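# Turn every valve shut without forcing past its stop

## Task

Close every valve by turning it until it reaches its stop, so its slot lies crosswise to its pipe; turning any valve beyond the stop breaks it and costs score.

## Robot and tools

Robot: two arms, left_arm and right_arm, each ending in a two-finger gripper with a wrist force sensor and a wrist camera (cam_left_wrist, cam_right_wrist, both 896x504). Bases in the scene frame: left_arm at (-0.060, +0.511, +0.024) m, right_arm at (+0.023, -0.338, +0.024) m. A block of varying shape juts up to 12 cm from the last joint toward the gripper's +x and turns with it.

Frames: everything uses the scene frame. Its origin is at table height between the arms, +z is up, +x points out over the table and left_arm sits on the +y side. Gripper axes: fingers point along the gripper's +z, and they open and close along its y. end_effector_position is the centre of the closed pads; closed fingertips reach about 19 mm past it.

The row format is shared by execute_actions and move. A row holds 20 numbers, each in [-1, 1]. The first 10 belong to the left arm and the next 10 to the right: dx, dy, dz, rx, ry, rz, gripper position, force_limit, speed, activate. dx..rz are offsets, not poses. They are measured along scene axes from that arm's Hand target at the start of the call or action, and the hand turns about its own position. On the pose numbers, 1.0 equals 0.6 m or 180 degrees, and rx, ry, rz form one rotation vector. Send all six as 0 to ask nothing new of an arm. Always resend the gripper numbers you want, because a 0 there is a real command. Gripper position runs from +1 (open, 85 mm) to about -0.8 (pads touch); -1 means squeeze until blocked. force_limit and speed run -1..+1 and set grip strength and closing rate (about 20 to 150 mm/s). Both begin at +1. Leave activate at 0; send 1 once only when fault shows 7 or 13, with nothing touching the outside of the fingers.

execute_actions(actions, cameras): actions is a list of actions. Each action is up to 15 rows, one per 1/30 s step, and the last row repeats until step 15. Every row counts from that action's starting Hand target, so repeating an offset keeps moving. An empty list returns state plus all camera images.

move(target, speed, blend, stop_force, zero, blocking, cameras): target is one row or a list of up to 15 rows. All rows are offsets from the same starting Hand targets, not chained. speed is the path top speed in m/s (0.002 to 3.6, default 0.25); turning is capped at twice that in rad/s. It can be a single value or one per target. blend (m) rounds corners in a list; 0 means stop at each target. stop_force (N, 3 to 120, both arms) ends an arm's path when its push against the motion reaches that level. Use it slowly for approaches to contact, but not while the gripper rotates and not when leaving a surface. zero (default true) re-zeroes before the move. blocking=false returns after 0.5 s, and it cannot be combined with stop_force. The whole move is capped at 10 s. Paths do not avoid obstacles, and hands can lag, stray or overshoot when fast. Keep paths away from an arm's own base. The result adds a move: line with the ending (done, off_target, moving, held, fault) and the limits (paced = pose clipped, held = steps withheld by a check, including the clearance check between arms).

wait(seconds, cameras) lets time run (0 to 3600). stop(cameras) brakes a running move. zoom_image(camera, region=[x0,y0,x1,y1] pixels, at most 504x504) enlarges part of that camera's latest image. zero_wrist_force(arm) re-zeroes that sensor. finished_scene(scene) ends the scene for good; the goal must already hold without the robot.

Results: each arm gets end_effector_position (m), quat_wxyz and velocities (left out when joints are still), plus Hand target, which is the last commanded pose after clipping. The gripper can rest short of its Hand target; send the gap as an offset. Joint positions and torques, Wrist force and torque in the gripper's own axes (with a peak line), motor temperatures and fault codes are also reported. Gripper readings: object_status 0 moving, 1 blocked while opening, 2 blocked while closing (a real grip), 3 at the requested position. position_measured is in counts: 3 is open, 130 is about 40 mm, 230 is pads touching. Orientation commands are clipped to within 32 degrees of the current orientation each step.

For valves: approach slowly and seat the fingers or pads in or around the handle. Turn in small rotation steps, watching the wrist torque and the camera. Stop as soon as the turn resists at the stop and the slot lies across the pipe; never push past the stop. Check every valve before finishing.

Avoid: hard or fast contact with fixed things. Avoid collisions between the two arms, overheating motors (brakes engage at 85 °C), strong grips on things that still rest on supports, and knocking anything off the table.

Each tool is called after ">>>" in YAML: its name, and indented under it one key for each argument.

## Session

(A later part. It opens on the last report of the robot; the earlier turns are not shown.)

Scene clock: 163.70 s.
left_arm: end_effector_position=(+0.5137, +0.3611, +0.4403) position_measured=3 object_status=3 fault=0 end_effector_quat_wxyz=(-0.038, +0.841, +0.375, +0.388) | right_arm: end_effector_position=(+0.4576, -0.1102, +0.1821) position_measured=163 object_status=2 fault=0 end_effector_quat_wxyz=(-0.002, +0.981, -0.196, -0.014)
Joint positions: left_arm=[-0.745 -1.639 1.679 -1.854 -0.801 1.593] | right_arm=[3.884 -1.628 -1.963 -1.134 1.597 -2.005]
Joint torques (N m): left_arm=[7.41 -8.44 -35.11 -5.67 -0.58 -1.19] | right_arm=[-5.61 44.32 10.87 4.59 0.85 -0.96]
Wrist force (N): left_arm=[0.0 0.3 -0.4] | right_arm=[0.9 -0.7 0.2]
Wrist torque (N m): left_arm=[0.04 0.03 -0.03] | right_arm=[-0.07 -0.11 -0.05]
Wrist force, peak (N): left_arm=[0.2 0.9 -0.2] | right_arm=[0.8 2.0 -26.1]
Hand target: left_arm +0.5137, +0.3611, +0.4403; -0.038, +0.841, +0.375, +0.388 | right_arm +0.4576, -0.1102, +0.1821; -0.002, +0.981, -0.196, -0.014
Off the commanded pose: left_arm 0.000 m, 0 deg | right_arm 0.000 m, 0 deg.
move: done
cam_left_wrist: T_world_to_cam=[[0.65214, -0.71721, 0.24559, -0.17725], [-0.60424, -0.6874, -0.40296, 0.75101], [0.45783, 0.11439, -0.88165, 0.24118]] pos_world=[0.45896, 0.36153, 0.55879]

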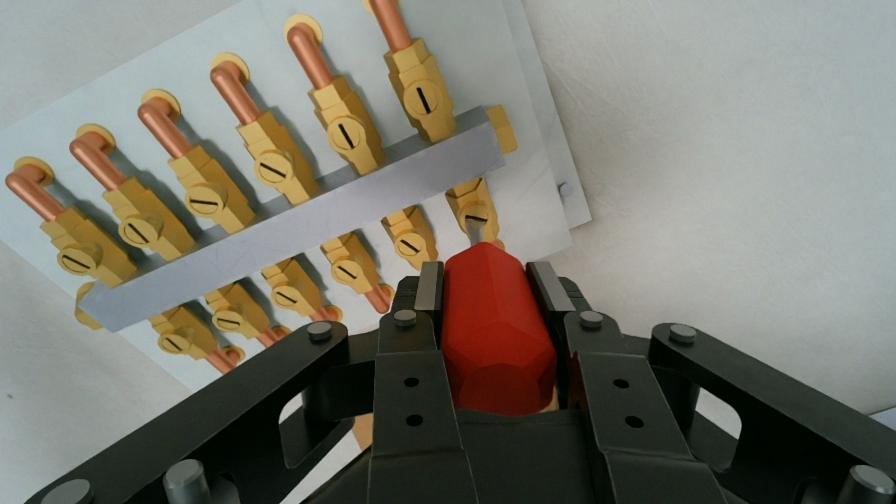

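>>> move:
  target: [0,0,0, 0,0,0, 1,1,1,0, 0.0012,-0.0055,0,0,0,0,-1,-0.5,-1,0]
  cameras: ["cam_left_wrist"]
  speed: 0.1

>>> zoom_image:
  camera: "cam_left_wrist"
  region: [450, 190, 500, 240]

Scene clock: 165.40 s.
left_arm: end_effector_position=(+0.5137, +0.3611, +0.4403) position_measured=3 object_status=3 fault=0 end_effector_quat_wxyz=(-0.038, +0.841, +0.375, +0.388) | right_arm: end_effector_position=(+0.4583, -0.1136, +0.1821) position_measured=163 object_status=2 fault=0 end_effector_quat_wxyz=(-0.002, +0.981, -0.196, -0.014)
Joint positions: left_arm=[-0.745 -1.639 1.679 -1.854 -0.801 1.593] | right_arm=[3.878 -1.626 -1.966 -1.134 1.597 -2.011]
Joint torques (N m): left_arm=[7.2 -8.53 -35.47 -5.6 -0.59 -1.17] | right_arm=[15.34 29.77 18.77 0.17 -1.71 2.07]
Wrist force (N): left_arm=[0.4 0.2 -0.5] | right_arm=[0.9 -0.5 0.5]
Wrist torque (N m): left_arm=[0.04 -0.03 -0.03] | right_arm=[-0.04 -0.11 -0.04]
Wrist force, peak (N): left_arm=[0.5 0.5 -0.6] | right_arm=[1.2 -0.9 0.2]
Hand target: left_arm +0.5137, +0.3611, +0.4403; -0.038, +0.841, +0.375, +0.388 | right_arm +0.4583, -0.1135, +0.1821; -0.002, +0.981, -0.196, -0.014
Off the commanded pose: left_arm 0.000 m, 0 deg | right_arm 0.000 m, 0 deg.
move: done
cam_left_wrist: T_world_to_cam=[[0.65214, -0.71721, 0.24559, -0.17725], [-0.60424, -0.6874, -0.40296, 0.75101], [0.45783, 0.11439, -0.88165, 0.24118]] pos_world=[0.45896, 0.36153, 0.55879]

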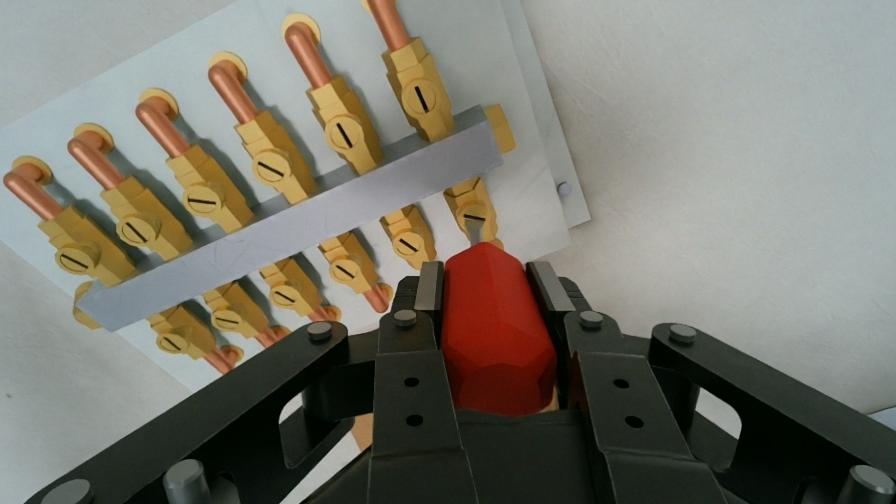

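Scaled by 10.080 from the camera's image (finer frame: 1280x720).

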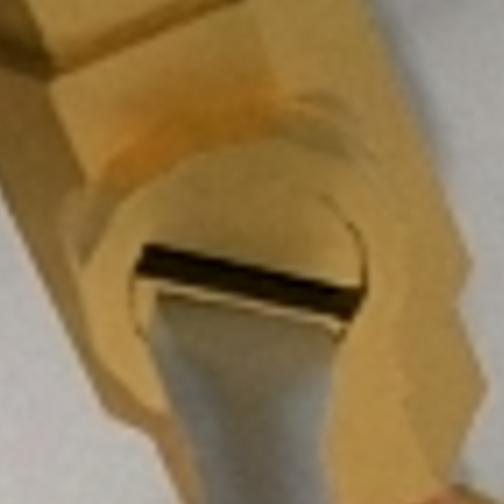

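>>> move:
  target: [0,0,0, 0,0,0, 1,1,1,0, 0.0020,-0.0017,0,0,0,0,-1,-0.5,-1,0]
  cameras: ["cam_left_wrist"]
  speed: 0.1

>>> zoom_image:
  camera: "cam_left_wrist"
  region: [450, 190, 500, 240]

Scene clock: 166.67 s.
left_arm: end_effector_position=(+0.5137, +0.3611, +0.4403) position_measured=3 object_status=3 fault=0 end_effector_quat_wxyz=(-0.038, +0.841, +0.375, +0.388) | right_arm: end_effector_position=(+0.4596, -0.1145, +0.1821) position_measured=163 object_status=2 fault=0 end_effector_quat_wxyz=(-0.002, +0.981, -0.196, -0.014)
Joint positions: left_arm=[-0.745 -1.639 1.679 -1.854 -0.801 1.593] | right_arm=[3.875 -1.628 -1.964 -1.134 1.597 -2.014]
Joint torques (N m): left_arm=[7.53 -8.5 -34.95 -5.61 -0.45 -1.13] | right_arm=[4.48 26.78 22.59 0.55 -1.97 2.28]
Wrist force (N): left_arm=[0.4 0.5 -0.4] | right_arm=[1.1 -0.4 0.3]
Wrist torque (N m): left_arm=[0.08 -0.03 -0.04] | right_arm=[-0.03 -0.14 -0.04]
Wrist force, peak (N): left_arm=[0.5 0.5 -0.3] | right_arm=[1.1 -0.7 0.4]
Hand target: left_arm +0.5137, +0.3611, +0.4403; -0.038, +0.841, +0.375, +0.388 | right_arm +0.4595, -0.1145, +0.1821; -0.002, +0.981, -0.196, -0.014
Off the commanded pose: left_arm 0.000 m, 0 deg | right_arm 0.000 m, 0 deg.
move: done
cam_left_wrist: T_world_to_cam=[[0.65214, -0.71721, 0.24559, -0.17725], [-0.60424, -0.6874, -0.40296, 0.75101], [0.45783, 0.11439, -0.88165, 0.24118]] pos_world=[0.45896, 0.36153, 0.55879]

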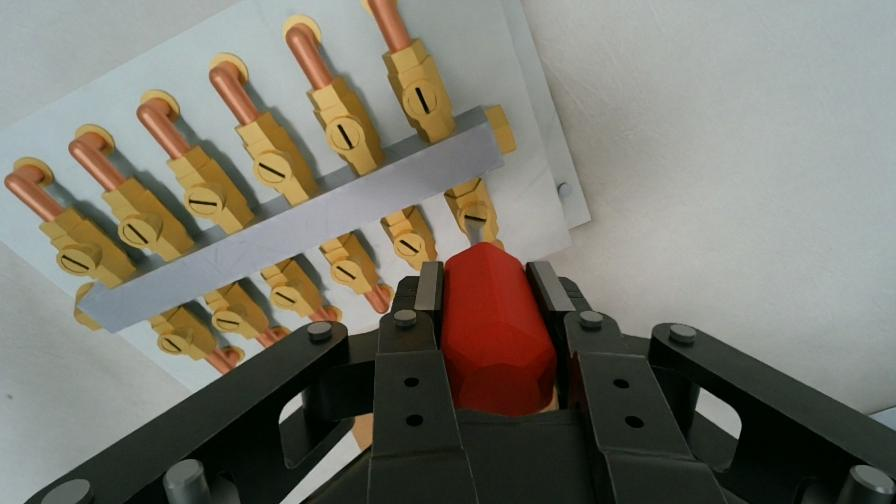

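Scaled by 10.080 from the camera's image (finer frame: 1280x720).

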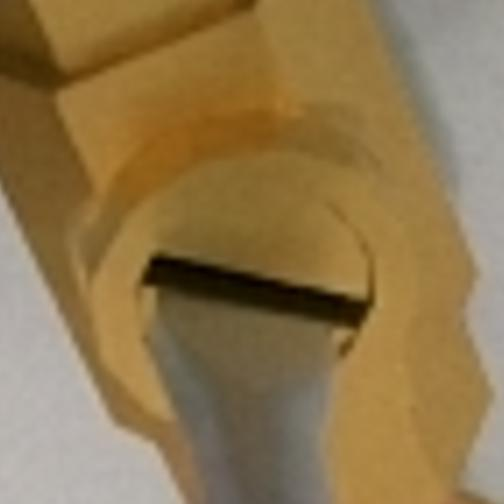

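>>> move:
  target: [0,0,0, 0,0,0, 1,1,1,0, 0.001,-0.0045,0,0,0,0,-1,-0.5,-1,0]
  cameras: ["cam_left_wrist"]
  speed: 0.1

>>> zoom_image:
  camera: "cam_left_wrist"
  region: [450, 190, 500, 240]

Scene clock: 167.80 s.
left_arm: end_effector_position=(+0.5137, +0.3611, +0.4403) position_measured=3 object_status=3 fault=0 end_effector_quat_wxyz=(-0.038, +0.841, +0.375, +0.388) | right_arm: end_effector_position=(+0.4601, -0.1173, +0.1821) position_measured=163 object_status=2 fault=0 end_effector_quat_wxyz=(-0.002, +0.981, -0.196, -0.014)
Joint positions: left_arm=[-0.745 -1.639 1.679 -1.854 -0.801 1.593] | right_arm=[3.87 -1.626 -1.966 -1.134 1.597 -2.019]
Joint torques (N m): left_arm=[7.44 -8.87 -35.35 -5.62 -0.59 -1.19] | right_arm=[14.91 27.32 28.37 0.17 -1.32 2.12]
Wrist force (N): left_arm=[0.2 0.4 -0.3] | right_arm=[1.0 -0.6 0.2]
Wrist torque (N m): left_arm=[0.06 0.00 -0.02] | right_arm=[-0.06 -0.13 0.06]
Wrist force, peak (N): left_arm=[0.1 0.7 -0.3] | right_arm=[1.1 -0.9 0.3]
Hand target: left_arm +0.5137, +0.3611, +0.4403; -0.038, +0.841, +0.375, +0.388 | right_arm +0.4601, -0.1172, +0.1821; -0.002, +0.981, -0.196, -0.014
Off the commanded pose: left_arm 0.000 m, 0 deg | right_arm 0.000 m, 0 deg.
move: done
cam_left_wrist: T_world_to_cam=[[0.65214, -0.71721, 0.24559, -0.17725], [-0.60424, -0.6874, -0.40296, 0.75101], [0.45783, 0.11439, -0.88165, 0.24118]] pos_world=[0.45896, 0.36153, 0.55879]

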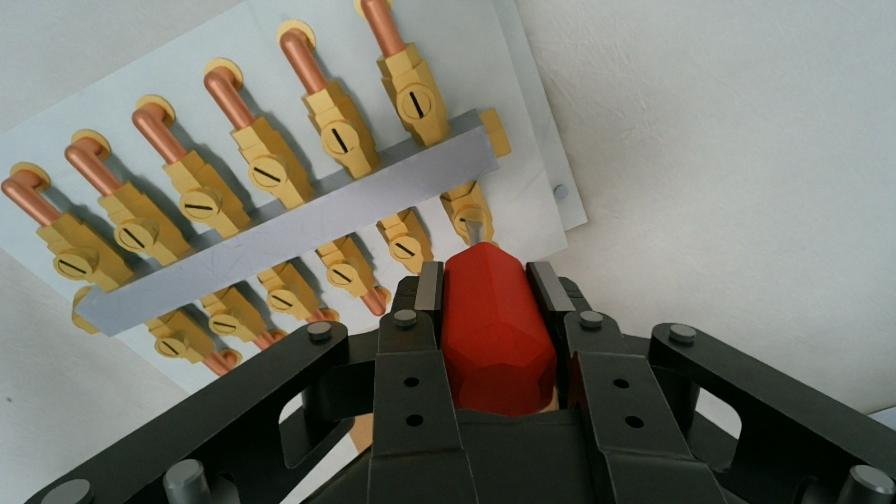

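Scaled by 10.080 from the camera's image (finer frame: 1280x720).

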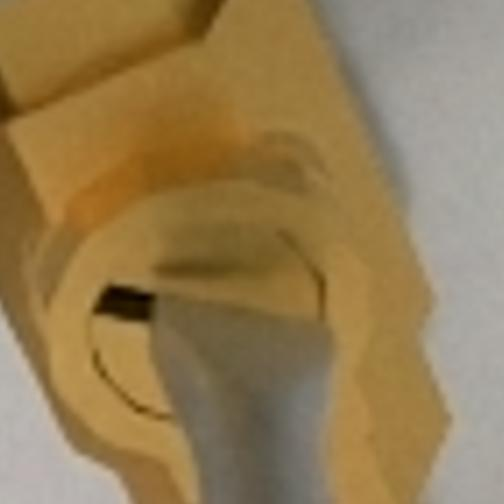

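>>> move:
  target: [0,0,0, 0,0,0, 1,1,1,0, -0.0003,0.0080,0,0,0,0,-1,-0.5,-1,0]
  cameras: ["cam_left_wrist"]
  speed: 0.1

>>> zoom_image:
  camera: "cam_left_wrist"
  region: [450, 190, 500, 240]

Scene clock: 170.83 s.
left_arm: end_effector_position=(+0.5137, +0.3611, +0.4403) position_measured=3 object_status=3 fault=0 end_effector_quat_wxyz=(-0.038, +0.841, +0.375, +0.388) | right_arm: end_effector_position=(+0.4599, -0.1123, +0.1821) position_measured=163 object_status=2 fault=0 end_effector_quat_wxyz=(-0.002, +0.981, -0.196, -0.014)
Joint positions: left_arm=[-0.745 -1.639 1.679 -1.854 -0.801 1.593] | right_arm=[3.878 -1.631 -1.96 -1.134 1.597 -2.011]
Joint torques (N m): left_arm=[7.32 -8.33 -34.57 -5.7 -0.57 -1.17] | right_arm=[-11.85 47.62 5.94 0.1 1.41 -2.05]
Wrist force (N): left_arm=[-0.1 0.4 -0.4] | right_arm=[0.9 -0.2 0.3]
Wrist torque (N m): left_arm=[0.06 0.06 -0.03] | right_arm=[-0.01 -0.11 0.06]
Wrist force, peak (N): left_arm=[0.2 0.8 -0.5] | right_arm=[1.2 -0.9 0.5]
Hand target: left_arm +0.5137, +0.3611, +0.4403; -0.038, +0.841, +0.375, +0.388 | right_arm +0.4599, -0.1124, +0.1821; -0.002, +0.981, -0.196, -0.014
Off the commanded pose: left_arm 0.000 m, 0 deg | right_arm 0.000 m, 0 deg.
move: done
cam_left_wrist: T_world_to_cam=[[0.65214, -0.71721, 0.24559, -0.17725], [-0.60424, -0.6874, -0.40296, 0.75101], [0.45783, 0.11439, -0.88165, 0.24118]] pos_world=[0.45896, 0.36153, 0.55879]

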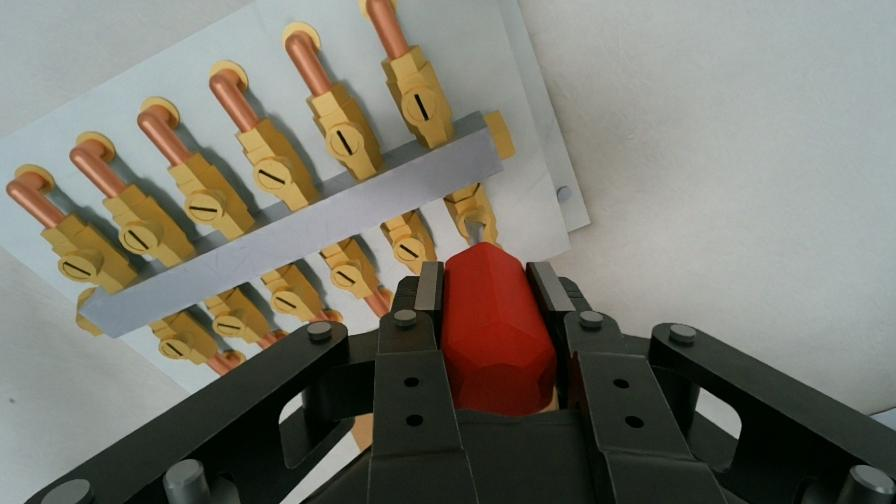

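Scaled by 10.080 from the camera's image (finer frame: 1280x720).

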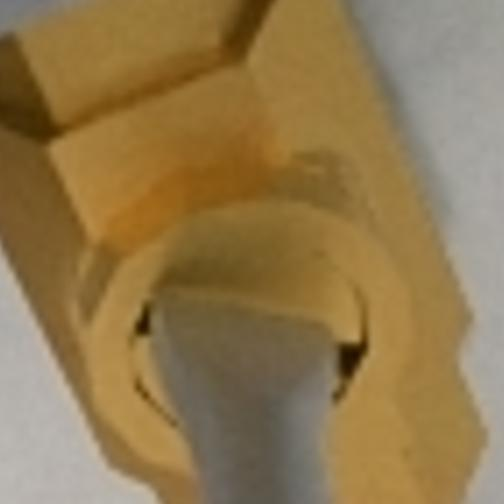

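>>> move:
  target: [0,0,0, 0,0,0, 1,1,1,0, 0,0,-0.01,0,0,0.00,-1,-0.5,-1,0]
  cameras: []
  speed: 0.01
  stop_force: 5

>>> move:
  target: [0,0,0, 0,0,0, 1,1,1,0, -0.0065,0.0017,0,0,0,0.00,-1,-0.5,-1,0]
  cameras: ["cam_left_wrist"]
  speed: 0.005
  stop_force: 5

>>> zoom_image:
  camera: "cam_left_wrist"
  region: [450, 190, 500, 240]

Scene clock: 174.00 s.
left_arm: end_effector_position=(+0.5137, +0.3611, +0.4403) position_measured=3 object_status=3 fault=0 end_effector_quat_wxyz=(-0.038, +0.841, +0.375, +0.388) | right_arm: end_effector_position=(+0.4599, -0.1124, +0.1808) position_measured=163 object_status=2 fault=0 end_effector_quat_wxyz=(-0.002, +0.981, -0.196, -0.014)
Joint positions: left_arm=[-0.745 -1.639 1.679 -1.854 -0.801 1.593] | right_arm=[3.877 -1.632 -1.963 -1.13 1.597 -2.011]
Joint torques (N m): left_arm=[7.88 -8.47 -35.11 -5.67 -0.57 -1.14] | right_arm=[-11.49 45.12 35.44 0.29 -1.77 -1.93]
Wrist force (N): left_arm=[0.3 0.4 -0.7] | right_arm=[0.2 -0.1 -3.4]
Wrist torque (N m): left_arm=[0.07 -0.02 -0.03] | right_arm=[-0.06 -0.15 0.06]
Wrist force, peak (N): left_arm=[0.2 0.8 -0.5] | right_arm=[0.1 3.9 -15.0]
Hand target: left_arm +0.5137, +0.3611, +0.4403; -0.038, +0.841, +0.375, +0.388 | right_arm +0.4599, -0.1124, +0.1808; -0.002, +0.981, -0.196, -0.014 (not the last commanded pose)
Off the commanded pose: left_arm 0.000 m, 0 deg | right_arm 0.005 m, 0 deg.
move: contact (right_arm)

Scene clock: 175.43 s.
left_arm: end_effector_position=(+0.5137, +0.3611, +0.4403) position_measured=3 object_status=3 fault=0 end_effector_quat_wxyz=(-0.038, +0.841, +0.375, +0.388) | right_arm: end_effector_position=(+0.4559, -0.1114, +0.1808) position_measured=163 object_status=2 fault=0 end_effector_quat_wxyz=(-0.002, +0.981, -0.196, -0.014)
Joint positions: left_arm=[-0.745 -1.639 1.679 -1.854 -0.801 1.593] | right_arm=[3.885 -1.625 -1.971 -1.13 1.597 -2.004]
Joint torques (N m): left_arm=[7.14 -8.49 -35.26 -5.57 -0.51 -1.06] | right_arm=[2.13 31.57 22.73 5.69 2.41 -1.27]
Wrist force (N): left_arm=[-0.1 0.4 -0.2] | right_arm=[0.8 -0.8 0.3]
Wrist torque (N m): left_arm=[0.06 0.04 -0.02] | right_arm=[-0.09 -0.11 0.07]
Wrist force, peak (N): left_arm=[0.4 0.5 -0.6] | right_arm=[0.2 -0.3 -3.2]
Hand target: left_arm +0.5137, +0.3611, +0.4403; -0.038, +0.841, +0.375, +0.388 | right_arm +0.4560, -0.1114, +0.1808; -0.002, +0.981, -0.196, -0.014
Off the commanded pose: left_arm 0.000 m, 0 deg | right_arm 0.000 m, 0 deg.
move: done
cam_left_wrist: T_world_to_cam=[[0.65214, -0.71721, 0.24559, -0.17725], [-0.60424, -0.6874, -0.40296, 0.75101], [0.45783, 0.11439, -0.88165, 0.24118]] pos_world=[0.45896, 0.36153, 0.55879]

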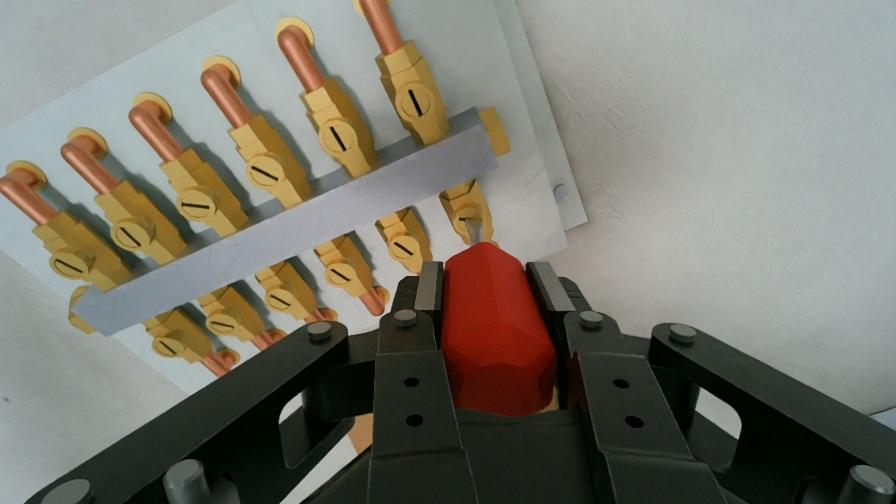

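Scaled by 10.080 from the camera's image (finer frame: 1280x720).

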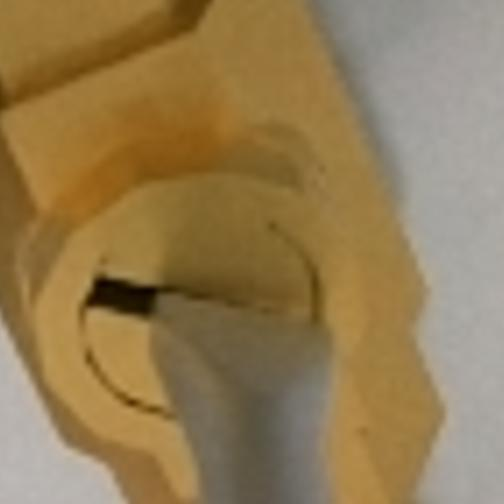

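>>> move:
  target: [0,0,0, 0,0,0, 1,1,1,0, 0.0007,0.0042,0.002,0,0,0,-1,-0.5,-1,0]
  cameras: ["cam_left_wrist"]
  speed: 0.1

>>> zoom_image:
  camera: "cam_left_wrist"
  region: [450, 190, 500, 240]

Scene clock: 179.77 s.
left_arm: end_effector_position=(+0.5137, +0.3611, +0.4403) position_measured=3 object_status=3 fault=0 end_effector_quat_wxyz=(-0.038, +0.841, +0.375, +0.388) | right_arm: end_effector_position=(+0.4564, -0.1088, +0.1820) position_measured=163 object_status=2 fault=0 end_effector_quat_wxyz=(-0.002, +0.981, -0.196, -0.014)
Joint positions: left_arm=[-0.745 -1.639 1.679 -1.854 -0.801 1.593] | right_arm=[3.888 -1.627 -1.965 -1.133 1.597 -2.001]
Joint torques (N m): left_arm=[7.46 -8.67 -35.11 -5.61 -0.48 -1.11] | right_arm=[0.34 33.84 8 5.67 2.2 -2.11]
Wrist force (N): left_arm=[0.0 0.4 -0.3] | right_arm=[0.9 -0.7 0.2]
Wrist torque (N m): left_arm=[0.07 0.03 -0.03] | right_arm=[-0.08 -0.11 -0.05]
Wrist force, peak (N): left_arm=[0.0 0.6 -0.7] | right_arm=[1.5 0.4 0.5]
Hand target: left_arm +0.5137, +0.3611, +0.4403; -0.038, +0.841, +0.375, +0.388 | right_arm +0.4564, -0.1089, +0.1820; -0.002, +0.981, -0.196, -0.014
Off the commanded pose: left_arm 0.000 m, 0 deg | right_arm 0.000 m, 0 deg.
move: done
cam_left_wrist: T_world_to_cam=[[0.65214, -0.71721, 0.24559, -0.17725], [-0.60424, -0.6874, -0.40296, 0.75101], [0.45783, 0.11439, -0.88165, 0.24118]] pos_world=[0.45896, 0.36153, 0.55879]

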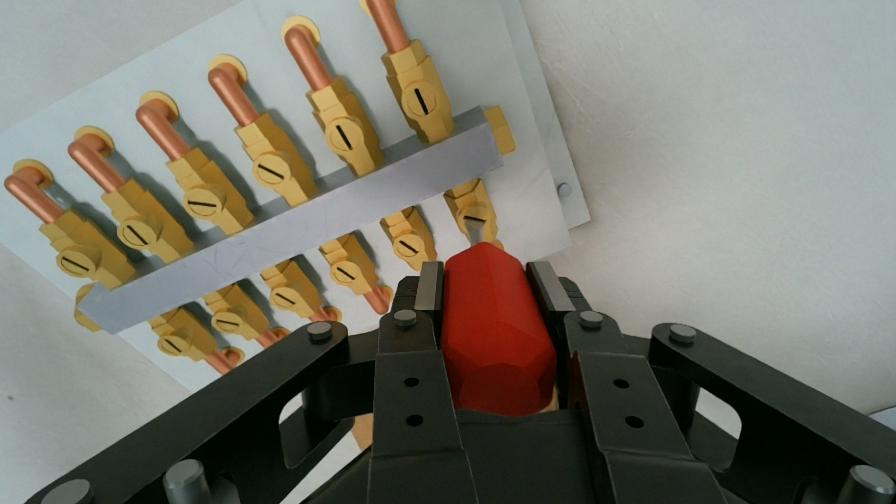

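Scaled by 10.080 from the camera's image (finer frame: 1280x720).

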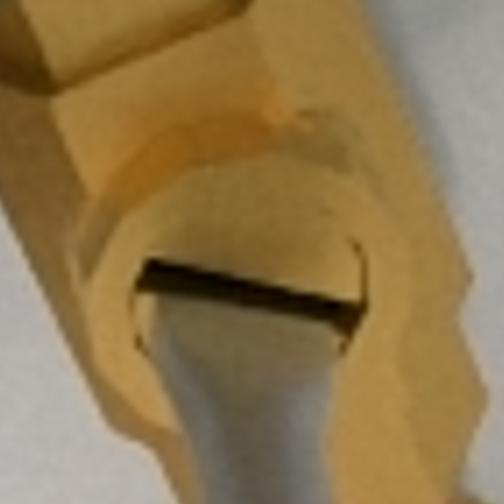

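>>> move:
  target: [0,0,0, 0,0,0, 1,1,1,0, 0.0030,-0.0059,0,0,0,0,-1,-0.5,-1,0]
  cameras: ["cam_left_wrist"]
  speed: 0.1

>>> zoom_image:
  camera: "cam_left_wrist"
  region: [450, 190, 500, 240]

Scene clock: 181.67 s.
left_arm: end_effector_position=(+0.5137, +0.3611, +0.4403) position_measured=3 object_status=3 fault=0 end_effector_quat_wxyz=(-0.038, +0.841, +0.375, +0.388) | right_arm: end_effector_position=(+0.4582, -0.1125, +0.1820) position_measured=163 object_status=2 fault=0 end_effector_quat_wxyz=(-0.002, +0.981, -0.196, -0.014)
Joint positions: left_arm=[-0.745 -1.639 1.679 -1.854 -0.801 1.593] | right_arm=[3.88 -1.627 -1.965 -1.133 1.597 -2.009]
Joint torques (N m): left_arm=[7.56 -8.59 -35.08 -5.65 -0.46 -1.23] | right_arm=[15.21 42.33 12.77 0.09 -1.83 2.12]
Wrist force (N): left_arm=[0.2 0.3 -0.5] | right_arm=[0.8 -0.6 0.1]
Wrist torque (N m): left_arm=[0.04 0.00 -0.02] | right_arm=[-0.06 -0.10 -0.04]
Wrist force, peak (N): left_arm=[0.3 0.6 -0.6] | right_arm=[1.2 -1.0 0.1]
Hand target: left_arm +0.5137, +0.3611, +0.4403; -0.038, +0.841, +0.375, +0.388 | right_arm +0.4582, -0.1124, +0.1820; -0.002, +0.981, -0.196, -0.014
Off the commanded pose: left_arm 0.000 m, 0 deg | right_arm 0.000 m, 0 deg.
move: done
cam_left_wrist: T_world_to_cam=[[0.65214, -0.71721, 0.24559, -0.17725], [-0.60424, -0.6874, -0.40296, 0.75101], [0.45783, 0.11439, -0.88165, 0.24118]] pos_world=[0.45896, 0.36153, 0.55879]

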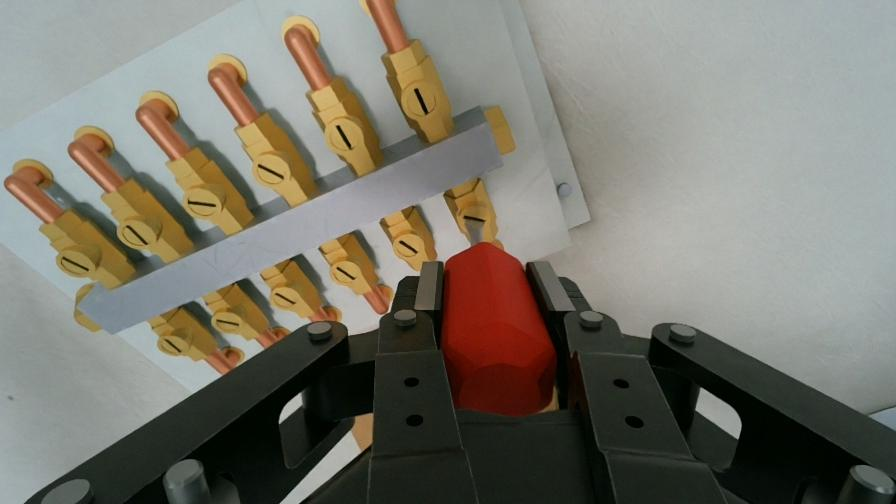

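Scaled by 10.080 from the camera's image (finer frame: 1280x720).

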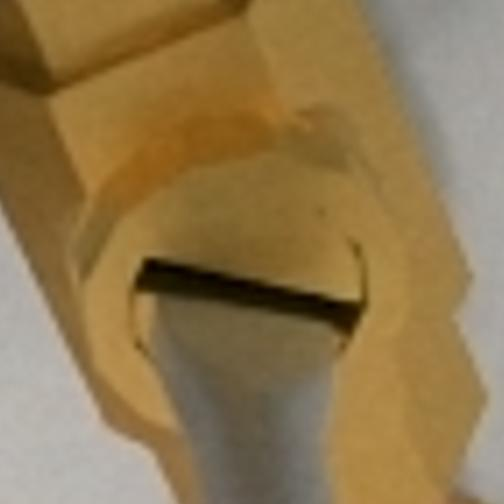

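>>> move:
  target: [0,0,0, 0,0,0, 1,1,1,0, 0.0012,-0.0022,0,0,0,0,-1,-0.5,-1,0]
  cameras: ["cam_left_wrist"]
  speed: 0.1

>>> zoom_image:
  camera: "cam_left_wrist"
  region: [450, 190, 500, 240]

Scene clock: 182.73 s.
left_arm: end_effector_position=(+0.5137, +0.3611, +0.4403) position_measured=3 object_status=3 fault=0 end_effector_quat_wxyz=(-0.038, +0.841, +0.375, +0.388) | right_arm: end_effector_position=(+0.4589, -0.1138, +0.1820) position_measured=163 object_status=2 fault=0 end_effector_quat_wxyz=(-0.002, +0.981, -0.196, -0.014)
Joint positions: left_arm=[-0.745 -1.639 1.679 -1.854 -0.801 1.593] | right_arm=[3.877 -1.627 -1.965 -1.133 1.597 -2.012]
Joint torques (N m): left_arm=[7.24 -9.18 -34.91 -5.68 -0.51 -1.07] | right_arm=[3.38 13.78 38.15 0.3 -1.59 2.02]
Wrist force (N): left_arm=[0.0 0.7 -0.3] | right_arm=[0.9 -0.7 0.6]
Wrist torque (N m): left_arm=[0.11 0.03 -0.02] | right_arm=[-0.07 -0.11 -0.04]
Wrist force, peak (N): left_arm=[-0.1 0.7 -0.6] | right_arm=[1.2 -0.6 0.4]
Hand target: left_arm +0.5137, +0.3611, +0.4403; -0.038, +0.841, +0.375, +0.388 | right_arm +0.4589, -0.1138, +0.1820; -0.002, +0.981, -0.196, -0.014
Off the commanded pose: left_arm 0.000 m, 0 deg | right_arm 0.000 m, 0 deg.
move: done
cam_left_wrist: T_world_to_cam=[[0.65214, -0.71721, 0.24559, -0.17725], [-0.60424, -0.6874, -0.40296, 0.75101], [0.45783, 0.11439, -0.88165, 0.24118]] pos_world=[0.45896, 0.36153, 0.55879]

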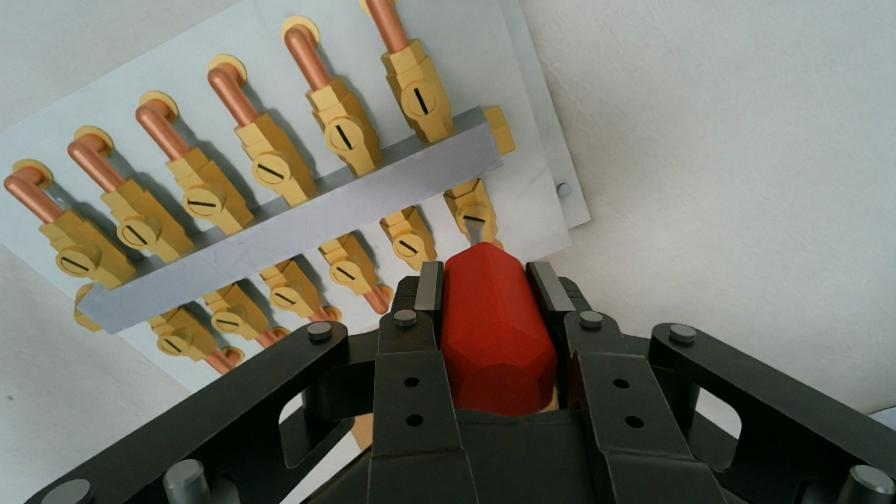

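Scaled by 10.080 from the camera's image (finer frame: 1280x720).

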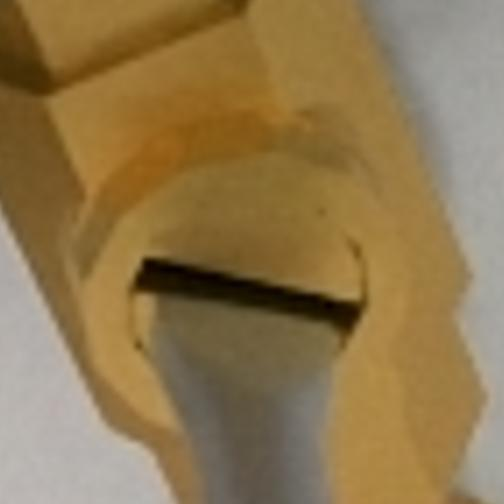

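>>> move:
  target: [0,0,0, 0,0,0, 1,1,1,0, 0.0011,-0.0022,0,0,0,0,-1,-0.5,-1,0]
  cameras: ["cam_left_wrist"]
  speed: 0.1

>>> zoom_image:
  camera: "cam_left_wrist"
  region: [450, 190, 500, 240]

Scene clock: 183.70 s.
left_arm: end_effector_position=(+0.5137, +0.3611, +0.4403) position_measured=3 object_status=3 fault=0 end_effector_quat_wxyz=(-0.038, +0.841, +0.375, +0.388) | right_arm: end_effector_position=(+0.4596, -0.1151, +0.1820) position_measured=163 object_status=2 fault=0 end_effector_quat_wxyz=(-0.002, +0.981, -0.196, -0.014)
Joint positions: left_arm=[-0.745 -1.639 1.679 -1.854 -0.801 1.593] | right_arm=[3.874 -1.627 -1.965 -1.133 1.597 -2.015]
Joint torques (N m): left_arm=[7.22 -8.73 -34.98 -5.69 -0.58 -1.25] | right_arm=[4.07 9.13 37.81 0.09 -1.97 2.22]
Wrist force (N): left_arm=[0.1 0.4 -0.5] | right_arm=[0.9 -0.4 0.5]
Wrist torque (N m): left_arm=[0.06 0.02 -0.03] | right_arm=[-0.03 -0.11 -0.04]
Wrist force, peak (N): left_arm=[-0.3 0.7 -0.4] | right_arm=[1.1 -0.4 0.5]
Hand target: left_arm +0.5137, +0.3611, +0.4403; -0.038, +0.841, +0.375, +0.388 | right_arm +0.4596, -0.1151, +0.1820; -0.002, +0.981, -0.196, -0.014
Off the commanded pose: left_arm 0.000 m, 0 deg | right_arm 0.000 m, 0 deg.
move: done
cam_left_wrist: T_world_to_cam=[[0.65214, -0.71721, 0.24559, -0.17725], [-0.60424, -0.6874, -0.40296, 0.75101], [0.45783, 0.11439, -0.88165, 0.24118]] pos_world=[0.45896, 0.36153, 0.55879]

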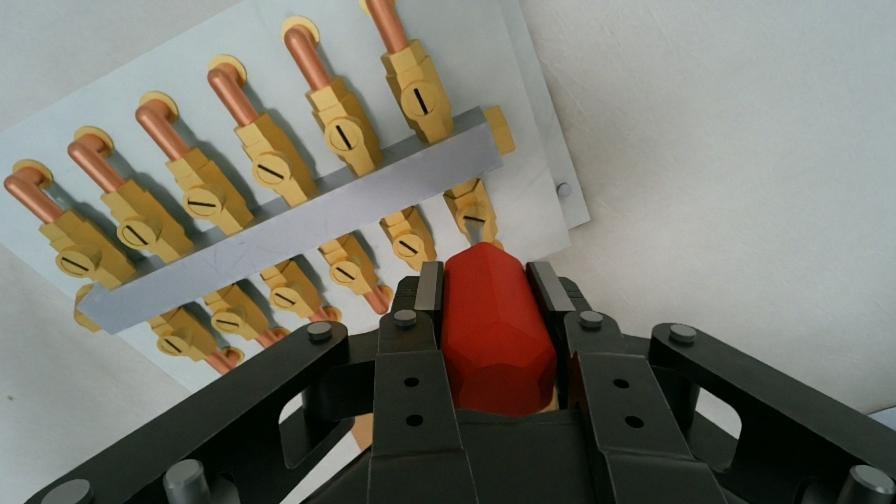

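Scaled by 10.080 from the camera's image (finer frame: 1280x720).

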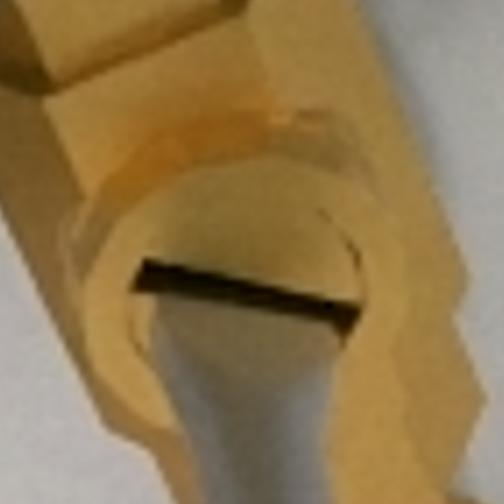

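>>> move:
  target: [0,0,0, 0,0,0, 1,1,1,0, 0.0006,-0.0012,0,0,0,0,-1,-0.5,-1,0]
  cameras: ["cam_left_wrist"]
  speed: 0.1

>>> zoom_image:
  camera: "cam_left_wrist"
  region: [450, 190, 500, 240]

Scene clock: 185.00 s.
left_arm: end_effector_position=(+0.5137, +0.3611, +0.4403) position_measured=3 object_status=3 fault=0 end_effector_quat_wxyz=(-0.038, +0.841, +0.375, +0.388) | right_arm: end_effector_position=(+0.4599, -0.1158, +0.1820) position_measured=163 object_status=2 fault=0 end_effector_quat_wxyz=(-0.002, +0.981, -0.196, -0.014)
Joint positions: left_arm=[-0.745 -1.639 1.679 -1.854 -0.801 1.593] | right_arm=[3.872 -1.627 -1.965 -1.134 1.597 -2.017]
Joint torques (N m): left_arm=[7.1 -8.92 -34.72 -5.67 -0.46 -1.13] | right_arm=[-11.74 10.17 38.71 0.28 -1.69 -0.95]
Wrist force (N): left_arm=[-0.1 0.3 -0.1] | right_arm=[1.3 -0.4 0.4]
Wrist torque (N m): left_arm=[0.06 0.04 -0.02] | right_arm=[-0.04 -0.17 0.00]
Wrist force, peak (N): left_arm=[0.4 0.8 -0.5] | right_arm=[1.4 -0.5 0.3]
Hand target: left_arm +0.5137, +0.3611, +0.4403; -0.038, +0.841, +0.375, +0.388 | right_arm +0.4599, -0.1158, +0.1820; -0.002, +0.981, -0.196, -0.014
Off the commanded pose: left_arm 0.000 m, 0 deg | right_arm 0.000 m, 0 deg.
move: done
cam_left_wrist: T_world_to_cam=[[0.65214, -0.71721, 0.24559, -0.17725], [-0.60424, -0.6874, -0.40296, 0.75101], [0.45783, 0.11439, -0.88165, 0.24118]] pos_world=[0.45896, 0.36153, 0.55879]

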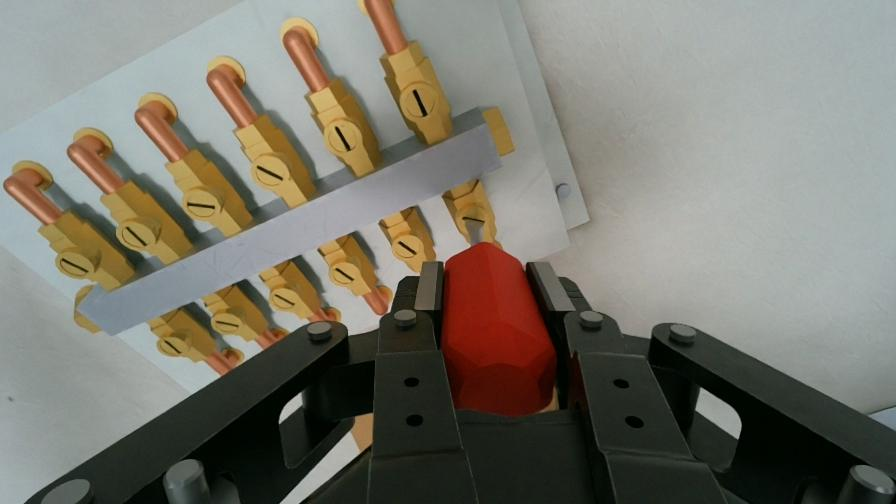

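Scaled by 10.080 from the camera's image (finer frame: 1280x720).

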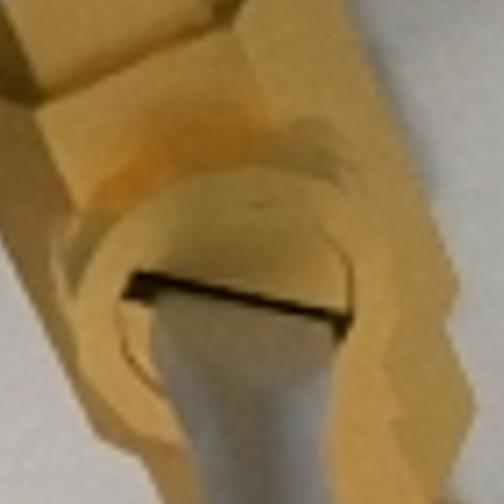

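>>> move:
  target: [0,0,0, 0,0,0, 1,1,1,0, 0,0,-0.01,0,0,0.00,-1,-0.5,-1,0]
  cameras: ["cam_left_wrist"]
  speed: 0.01
  stop_force: 6

>>> zoom_image:
  camera: "cam_left_wrist"
  region: [450, 190, 500, 240]

Scene clock: 187.23 s.
left_arm: end_effector_position=(+0.5137, +0.3611, +0.4403) position_measured=3 object_status=3 fault=0 end_effector_quat_wxyz=(-0.038, +0.841, +0.375, +0.388) | right_arm: end_effector_position=(+0.4600, -0.1158, +0.1794) position_measured=163 object_status=2 fault=0 end_effector_quat_wxyz=(-0.002, +0.981, -0.196, -0.014)
Joint positions: left_arm=[-0.745 -1.639 1.679 -1.854 -0.801 1.593] | right_arm=[3.872 -1.63 -1.969 -1.126 1.597 -2.017]
Joint torques (N m): left_arm=[7.73 -9.19 -35.09 -5.55 -0.51 -1.23] | right_arm=[-7.03 45.91 35.51 -0.07 -1.42 1.91]
Wrist force (N): left_arm=[0.4 0.3 -0.4] | right_arm=[1.1 -1.2 -2.2]
Wrist torque (N m): left_arm=[0.05 -0.03 -0.02] | right_arm=[-0.01 -0.08 0.04]
Wrist force, peak (N): left_arm=[0.0 0.8 -0.5] | right_arm=[1.1 2.6 -13.7]
Hand target: left_arm +0.5137, +0.3611, +0.4403; -0.038, +0.841, +0.375, +0.388 | right_arm +0.4600, -0.1158, +0.1794; -0.002, +0.981, -0.196, -0.014 (not the last commanded pose)
Off the commanded pose: left_arm 0.000 m, 0 deg | right_arm 0.003 m, 0 deg.
move: contact (right_arm)
cam_left_wrist: T_world_to_cam=[[0.65214, -0.71721, 0.24559, -0.17725], [-0.60424, -0.6874, -0.40296, 0.75101], [0.45783, 0.11439, -0.88165, 0.24118]] pos_world=[0.45896, 0.36153, 0.55879]

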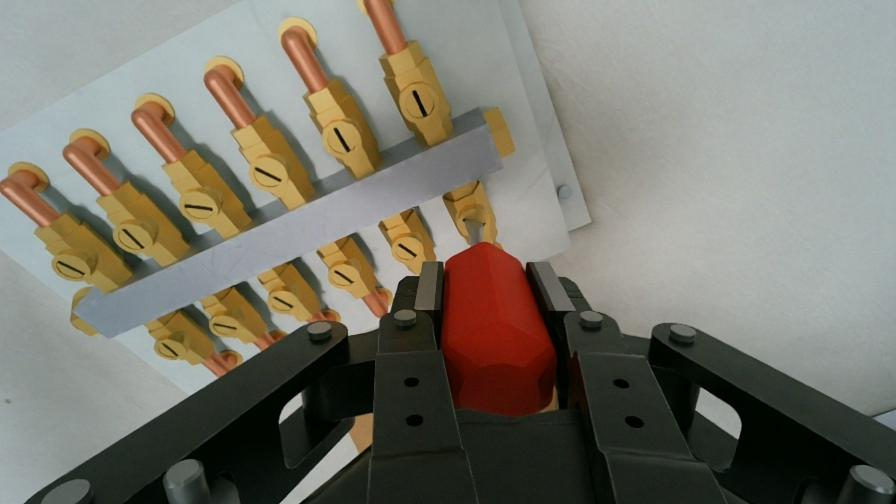

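Scaled by 10.080 from the camera's image (finer frame: 1280x720).

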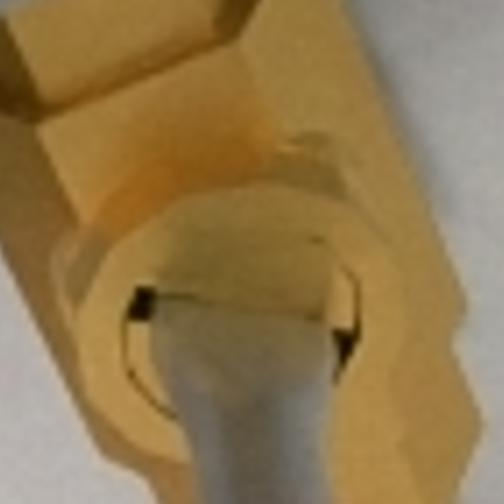

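>>> move:
  target: [0,0,0, 0,0,0, 1,1,1,0, -0.0050,0.0096,-0.0003,0,0,0.00,-1,-0.5,-1,0]
  cameras: ["cam_left_wrist"]
  speed: 0.02

>>> zoom_image:
  camera: "cam_left_wrist"
  region: [450, 190, 500, 240]

Scene clock: 189.00 s.
left_arm: end_effector_position=(+0.5137, +0.3611, +0.4403) position_measured=3 object_status=3 fault=0 end_effector_quat_wxyz=(-0.038, +0.841, +0.375, +0.388) | right_arm: end_effector_position=(+0.4569, -0.1098, +0.1793) position_measured=163 object_status=2 fault=0 end_effector_quat_wxyz=(-0.002, +0.981, -0.196, -0.014)
Joint positions: left_arm=[-0.745 -1.639 1.679 -1.854 -0.801 1.593] | right_arm=[3.886 -1.63 -1.97 -1.125 1.597 -2.003]
Joint torques (N m): left_arm=[7.51 -8.54 -34.62 -5.65 -0.55 -1.2] | right_arm=[-11.37 41.87 5.42 5.53 2.55 -2.04]
Wrist force (N): left_arm=[0.0 0.4 -0.4] | right_arm=[1.0 1.0 -7.2]
Wrist torque (N m): left_arm=[0.07 0.04 -0.03] | right_arm=[-0.28 -0.12 0.05]
Wrist force, peak (N): left_arm=[0.5 0.3 -0.7] | right_arm=[1.0 1.0 -7.2]
Hand target: left_arm +0.5137, +0.3611, +0.4403; -0.038, +0.841, +0.375, +0.388 | right_arm +0.4570, -0.1100, +0.1792; -0.002, +0.981, -0.196, -0.014
Off the commanded pose: left_arm 0.000 m, 0 deg | right_arm 0.000 m, 0 deg.
move: done
cam_left_wrist: T_world_to_cam=[[0.65214, -0.71721, 0.24559, -0.17725], [-0.60424, -0.6874, -0.40296, 0.75101], [0.45783, 0.11439, -0.88165, 0.24118]] pos_world=[0.45896, 0.36153, 0.55879]

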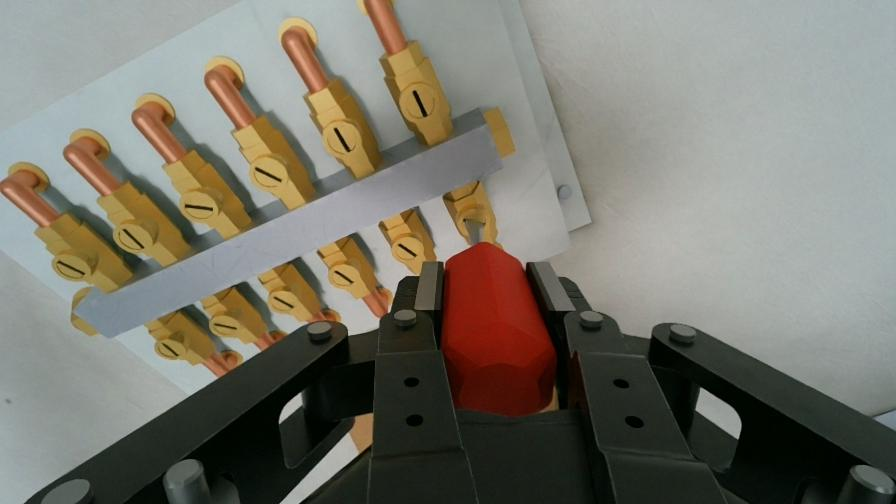

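Scaled by 10.080 from the camera's image (finer frame: 1280x720).

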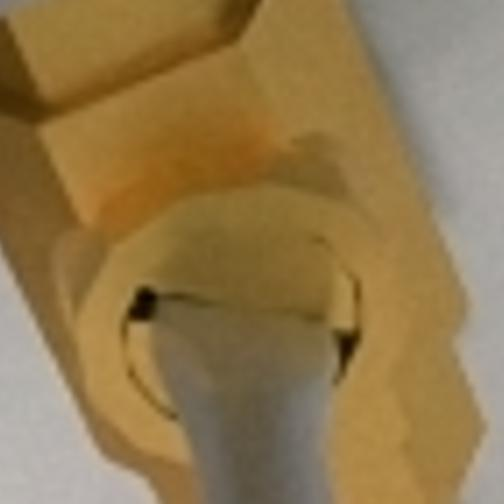

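>>> move:
  target:
    - [0,0,0, 0,0,0, 1,1,1,0, 0.0002,0.0009,-0.0006,0,0,0.0556,-1,-0.5,-1,0]
    - [0,0,0, 0,0,0, 1,1,1,0, 0.0003,0.0016,-0.0006,0,0,0.1111,-1,-0.5,-1,0]
  blend: 0.02
  cameras: ["cam_left_wrist"]
  speed: 0.1

>>> zoom_image:
  camera: "cam_left_wrist"
  region: [450, 190, 500, 240]

Scene clock: 191.87 s.
left_arm: end_effector_position=(+0.5137, +0.3611, +0.4403) position_measured=3 object_status=3 fault=0 end_effector_quat_wxyz=(-0.038, +0.841, +0.375, +0.388) | right_arm: end_effector_position=(+0.4572, -0.1090, +0.1789) position_measured=163 object_status=2 fault=0 end_effector_quat_wxyz=(+0.000, +1.000, -0.022, -0.014)
Joint positions: left_arm=[-0.745 -1.639 1.679 -1.854 -0.801 1.593] | right_arm=[3.89 -1.635 -1.963 -1.135 1.591 -2.348]
Joint torques (N m): left_arm=[7.11 -9.19 -34.9 -5.68 -0.54 -1.09] | right_arm=[12.59 2.27 22.13 -0.35 0.37 1.14]
Wrist force (N): left_arm=[-0.1 0.4 -0.3] | right_arm=[2.3 3.5 -26.8]
Wrist torque (N m): left_arm=[0.06 0.06 -0.03] | right_arm=[-0.35 -0.05 0.12]
Wrist force, peak (N): left_arm=[0.5 0.5 -0.7] | right_arm=[1.4 4.2 -27.6]
Hand target: left_arm +0.5137, +0.3611, +0.4403; -0.038, +0.841, +0.375, +0.388 | right_arm +0.4572, -0.1091, +0.1789; +0.000, +1.000, -0.022, -0.014
Off the commanded pose: left_arm 0.000 m, 0 deg | right_arm 0.000 m, 0 deg.
move: done
cam_left_wrist: T_world_to_cam=[[0.65214, -0.71721, 0.24559, -0.17725], [-0.60424, -0.6874, -0.40296, 0.75101], [0.45783, 0.11439, -0.88165, 0.24118]] pos_world=[0.45896, 0.36153, 0.55879]

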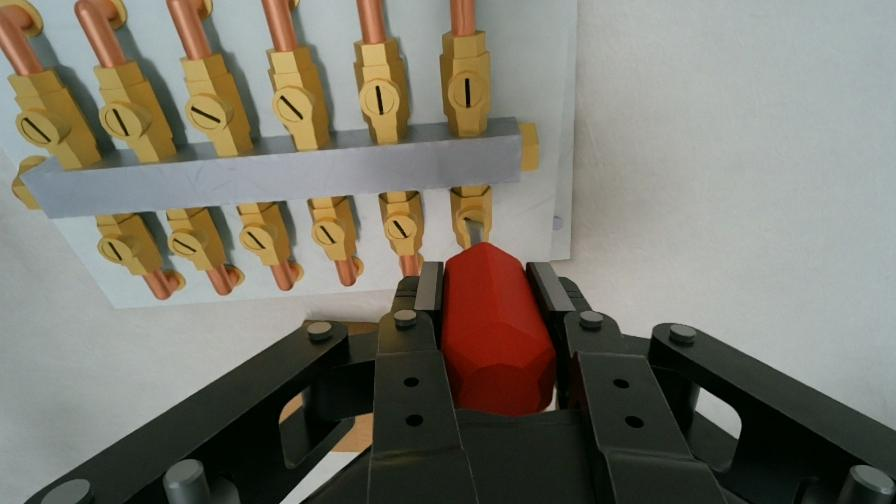

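Scaled by 10.080 from the camera's image (finer frame: 1280x720).

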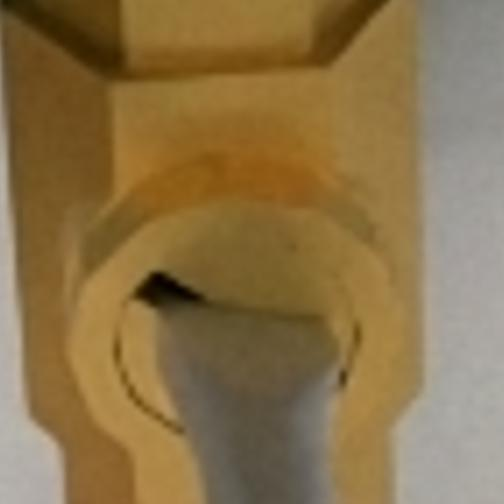

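>>> move:
  target:
    - [0,0,0, 0,0,0, 1,1,1,0, 0,0,0.005,0,0,0,-1,-0.5,-1,0]
    - [0,0,0, 0,0,0, 1,1,1,0, 0,0,0.005,0,0,-0.097,-1,-0.5,-1,0]
  cameras: ["cam_left_wrist"]
  speed: 0.1

>>> zoom_image:
  camera: "cam_left_wrist"
  region: [450, 190, 500, 240]

Scene clock: 197.20 s.
left_arm: end_effector_position=(+0.5137, +0.3611, +0.4403) position_measured=3 object_status=3 fault=0 end_effector_quat_wxyz=(-0.038, +0.841, +0.375, +0.388) | right_arm: end_effector_position=(+0.4572, -0.1091, +0.1819) position_measured=163 object_status=2 fault=0 end_effector_quat_wxyz=(-0.002, +0.985, -0.174, -0.014)
Joint positions: left_arm=[-0.745 -1.639 1.679 -1.854 -0.801 1.593] | right_arm=[3.887 -1.629 -1.963 -1.134 1.596 -2.046]
Joint torques (N m): left_arm=[7.6 -8.46 -34.9 -5.59 -0.5 -1.11] | right_arm=[-6.13 45.53 9.73 4.59 0.7 -0.99]
Wrist force (N): left_arm=[0.1 0.6 -0.5] | right_arm=[1.0 -0.7 0.2]
Wrist torque (N m): left_arm=[0.10 0.02 -0.02] | right_arm=[-0.08 -0.15 -0.03]
Wrist force, peak (N): left_arm=[0.3 0.9 -0.5] | right_arm=[2.0 3.3 -27.0]
Hand target: left_arm +0.5137, +0.3611, +0.4403; -0.038, +0.841, +0.375, +0.388 | right_arm +0.4572, -0.1091, +0.1819; -0.002, +0.985, -0.174, -0.014
Off the commanded pose: left_arm 0.000 m, 0 deg | right_arm 0.000 m, 0 deg.
move: done
cam_left_wrist: T_world_to_cam=[[0.65214, -0.71721, 0.24559, -0.17725], [-0.60424, -0.6874, -0.40296, 0.75101], [0.45783, 0.11439, -0.88165, 0.24118]] pos_world=[0.45896, 0.36153, 0.55879]

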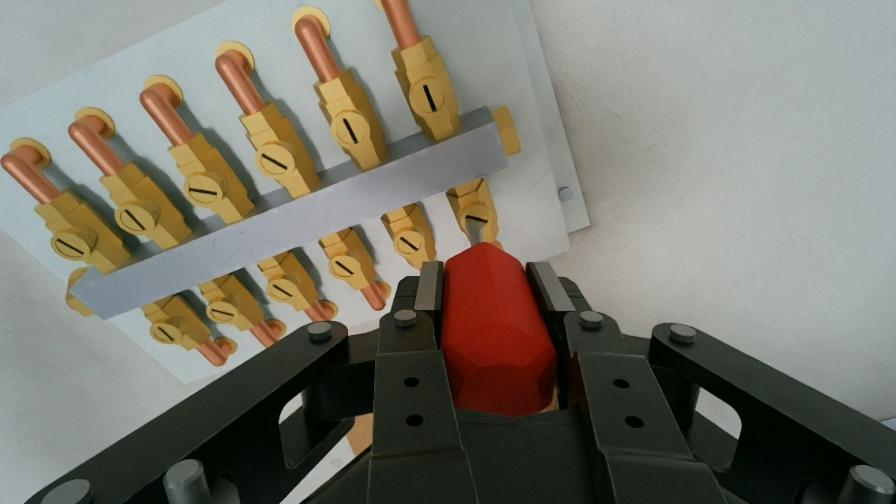

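Scaled by 10.080 from the camera's image (finer frame: 1280x720).

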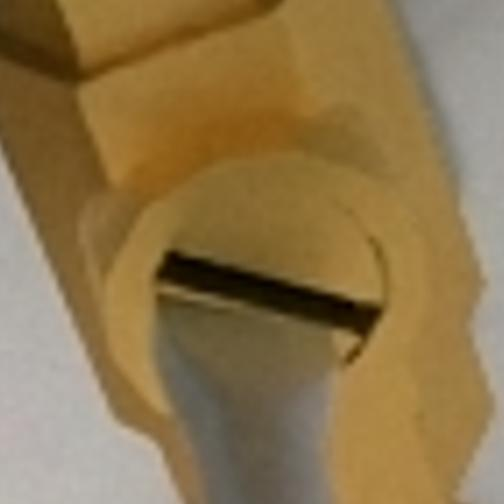

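>>> zoom_image:
  camera: "cam_left_wrist"
  region: [400, 60, 460, 120]

>>> zoom_image:
  camera: "cam_left_wrist"
  region: [180, 140, 320, 280]

Scaled by 8.400 from the camera's image (finer frame: 1280x720).

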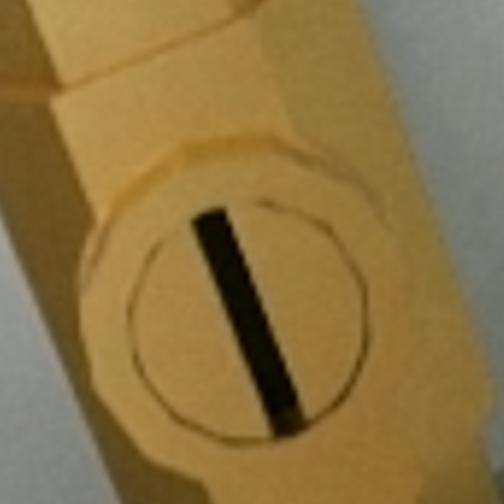

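Scaled by 3.600 from the camera's image (finer frame: 1280x720).

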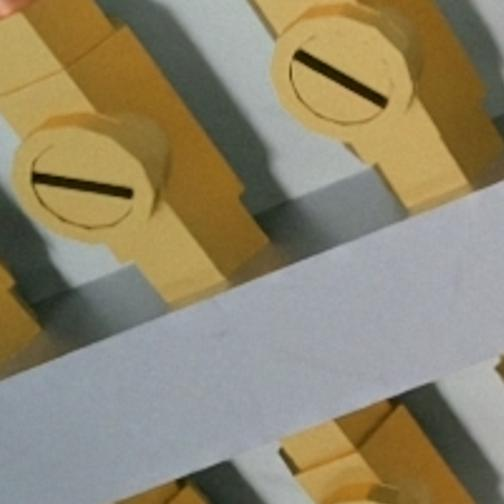

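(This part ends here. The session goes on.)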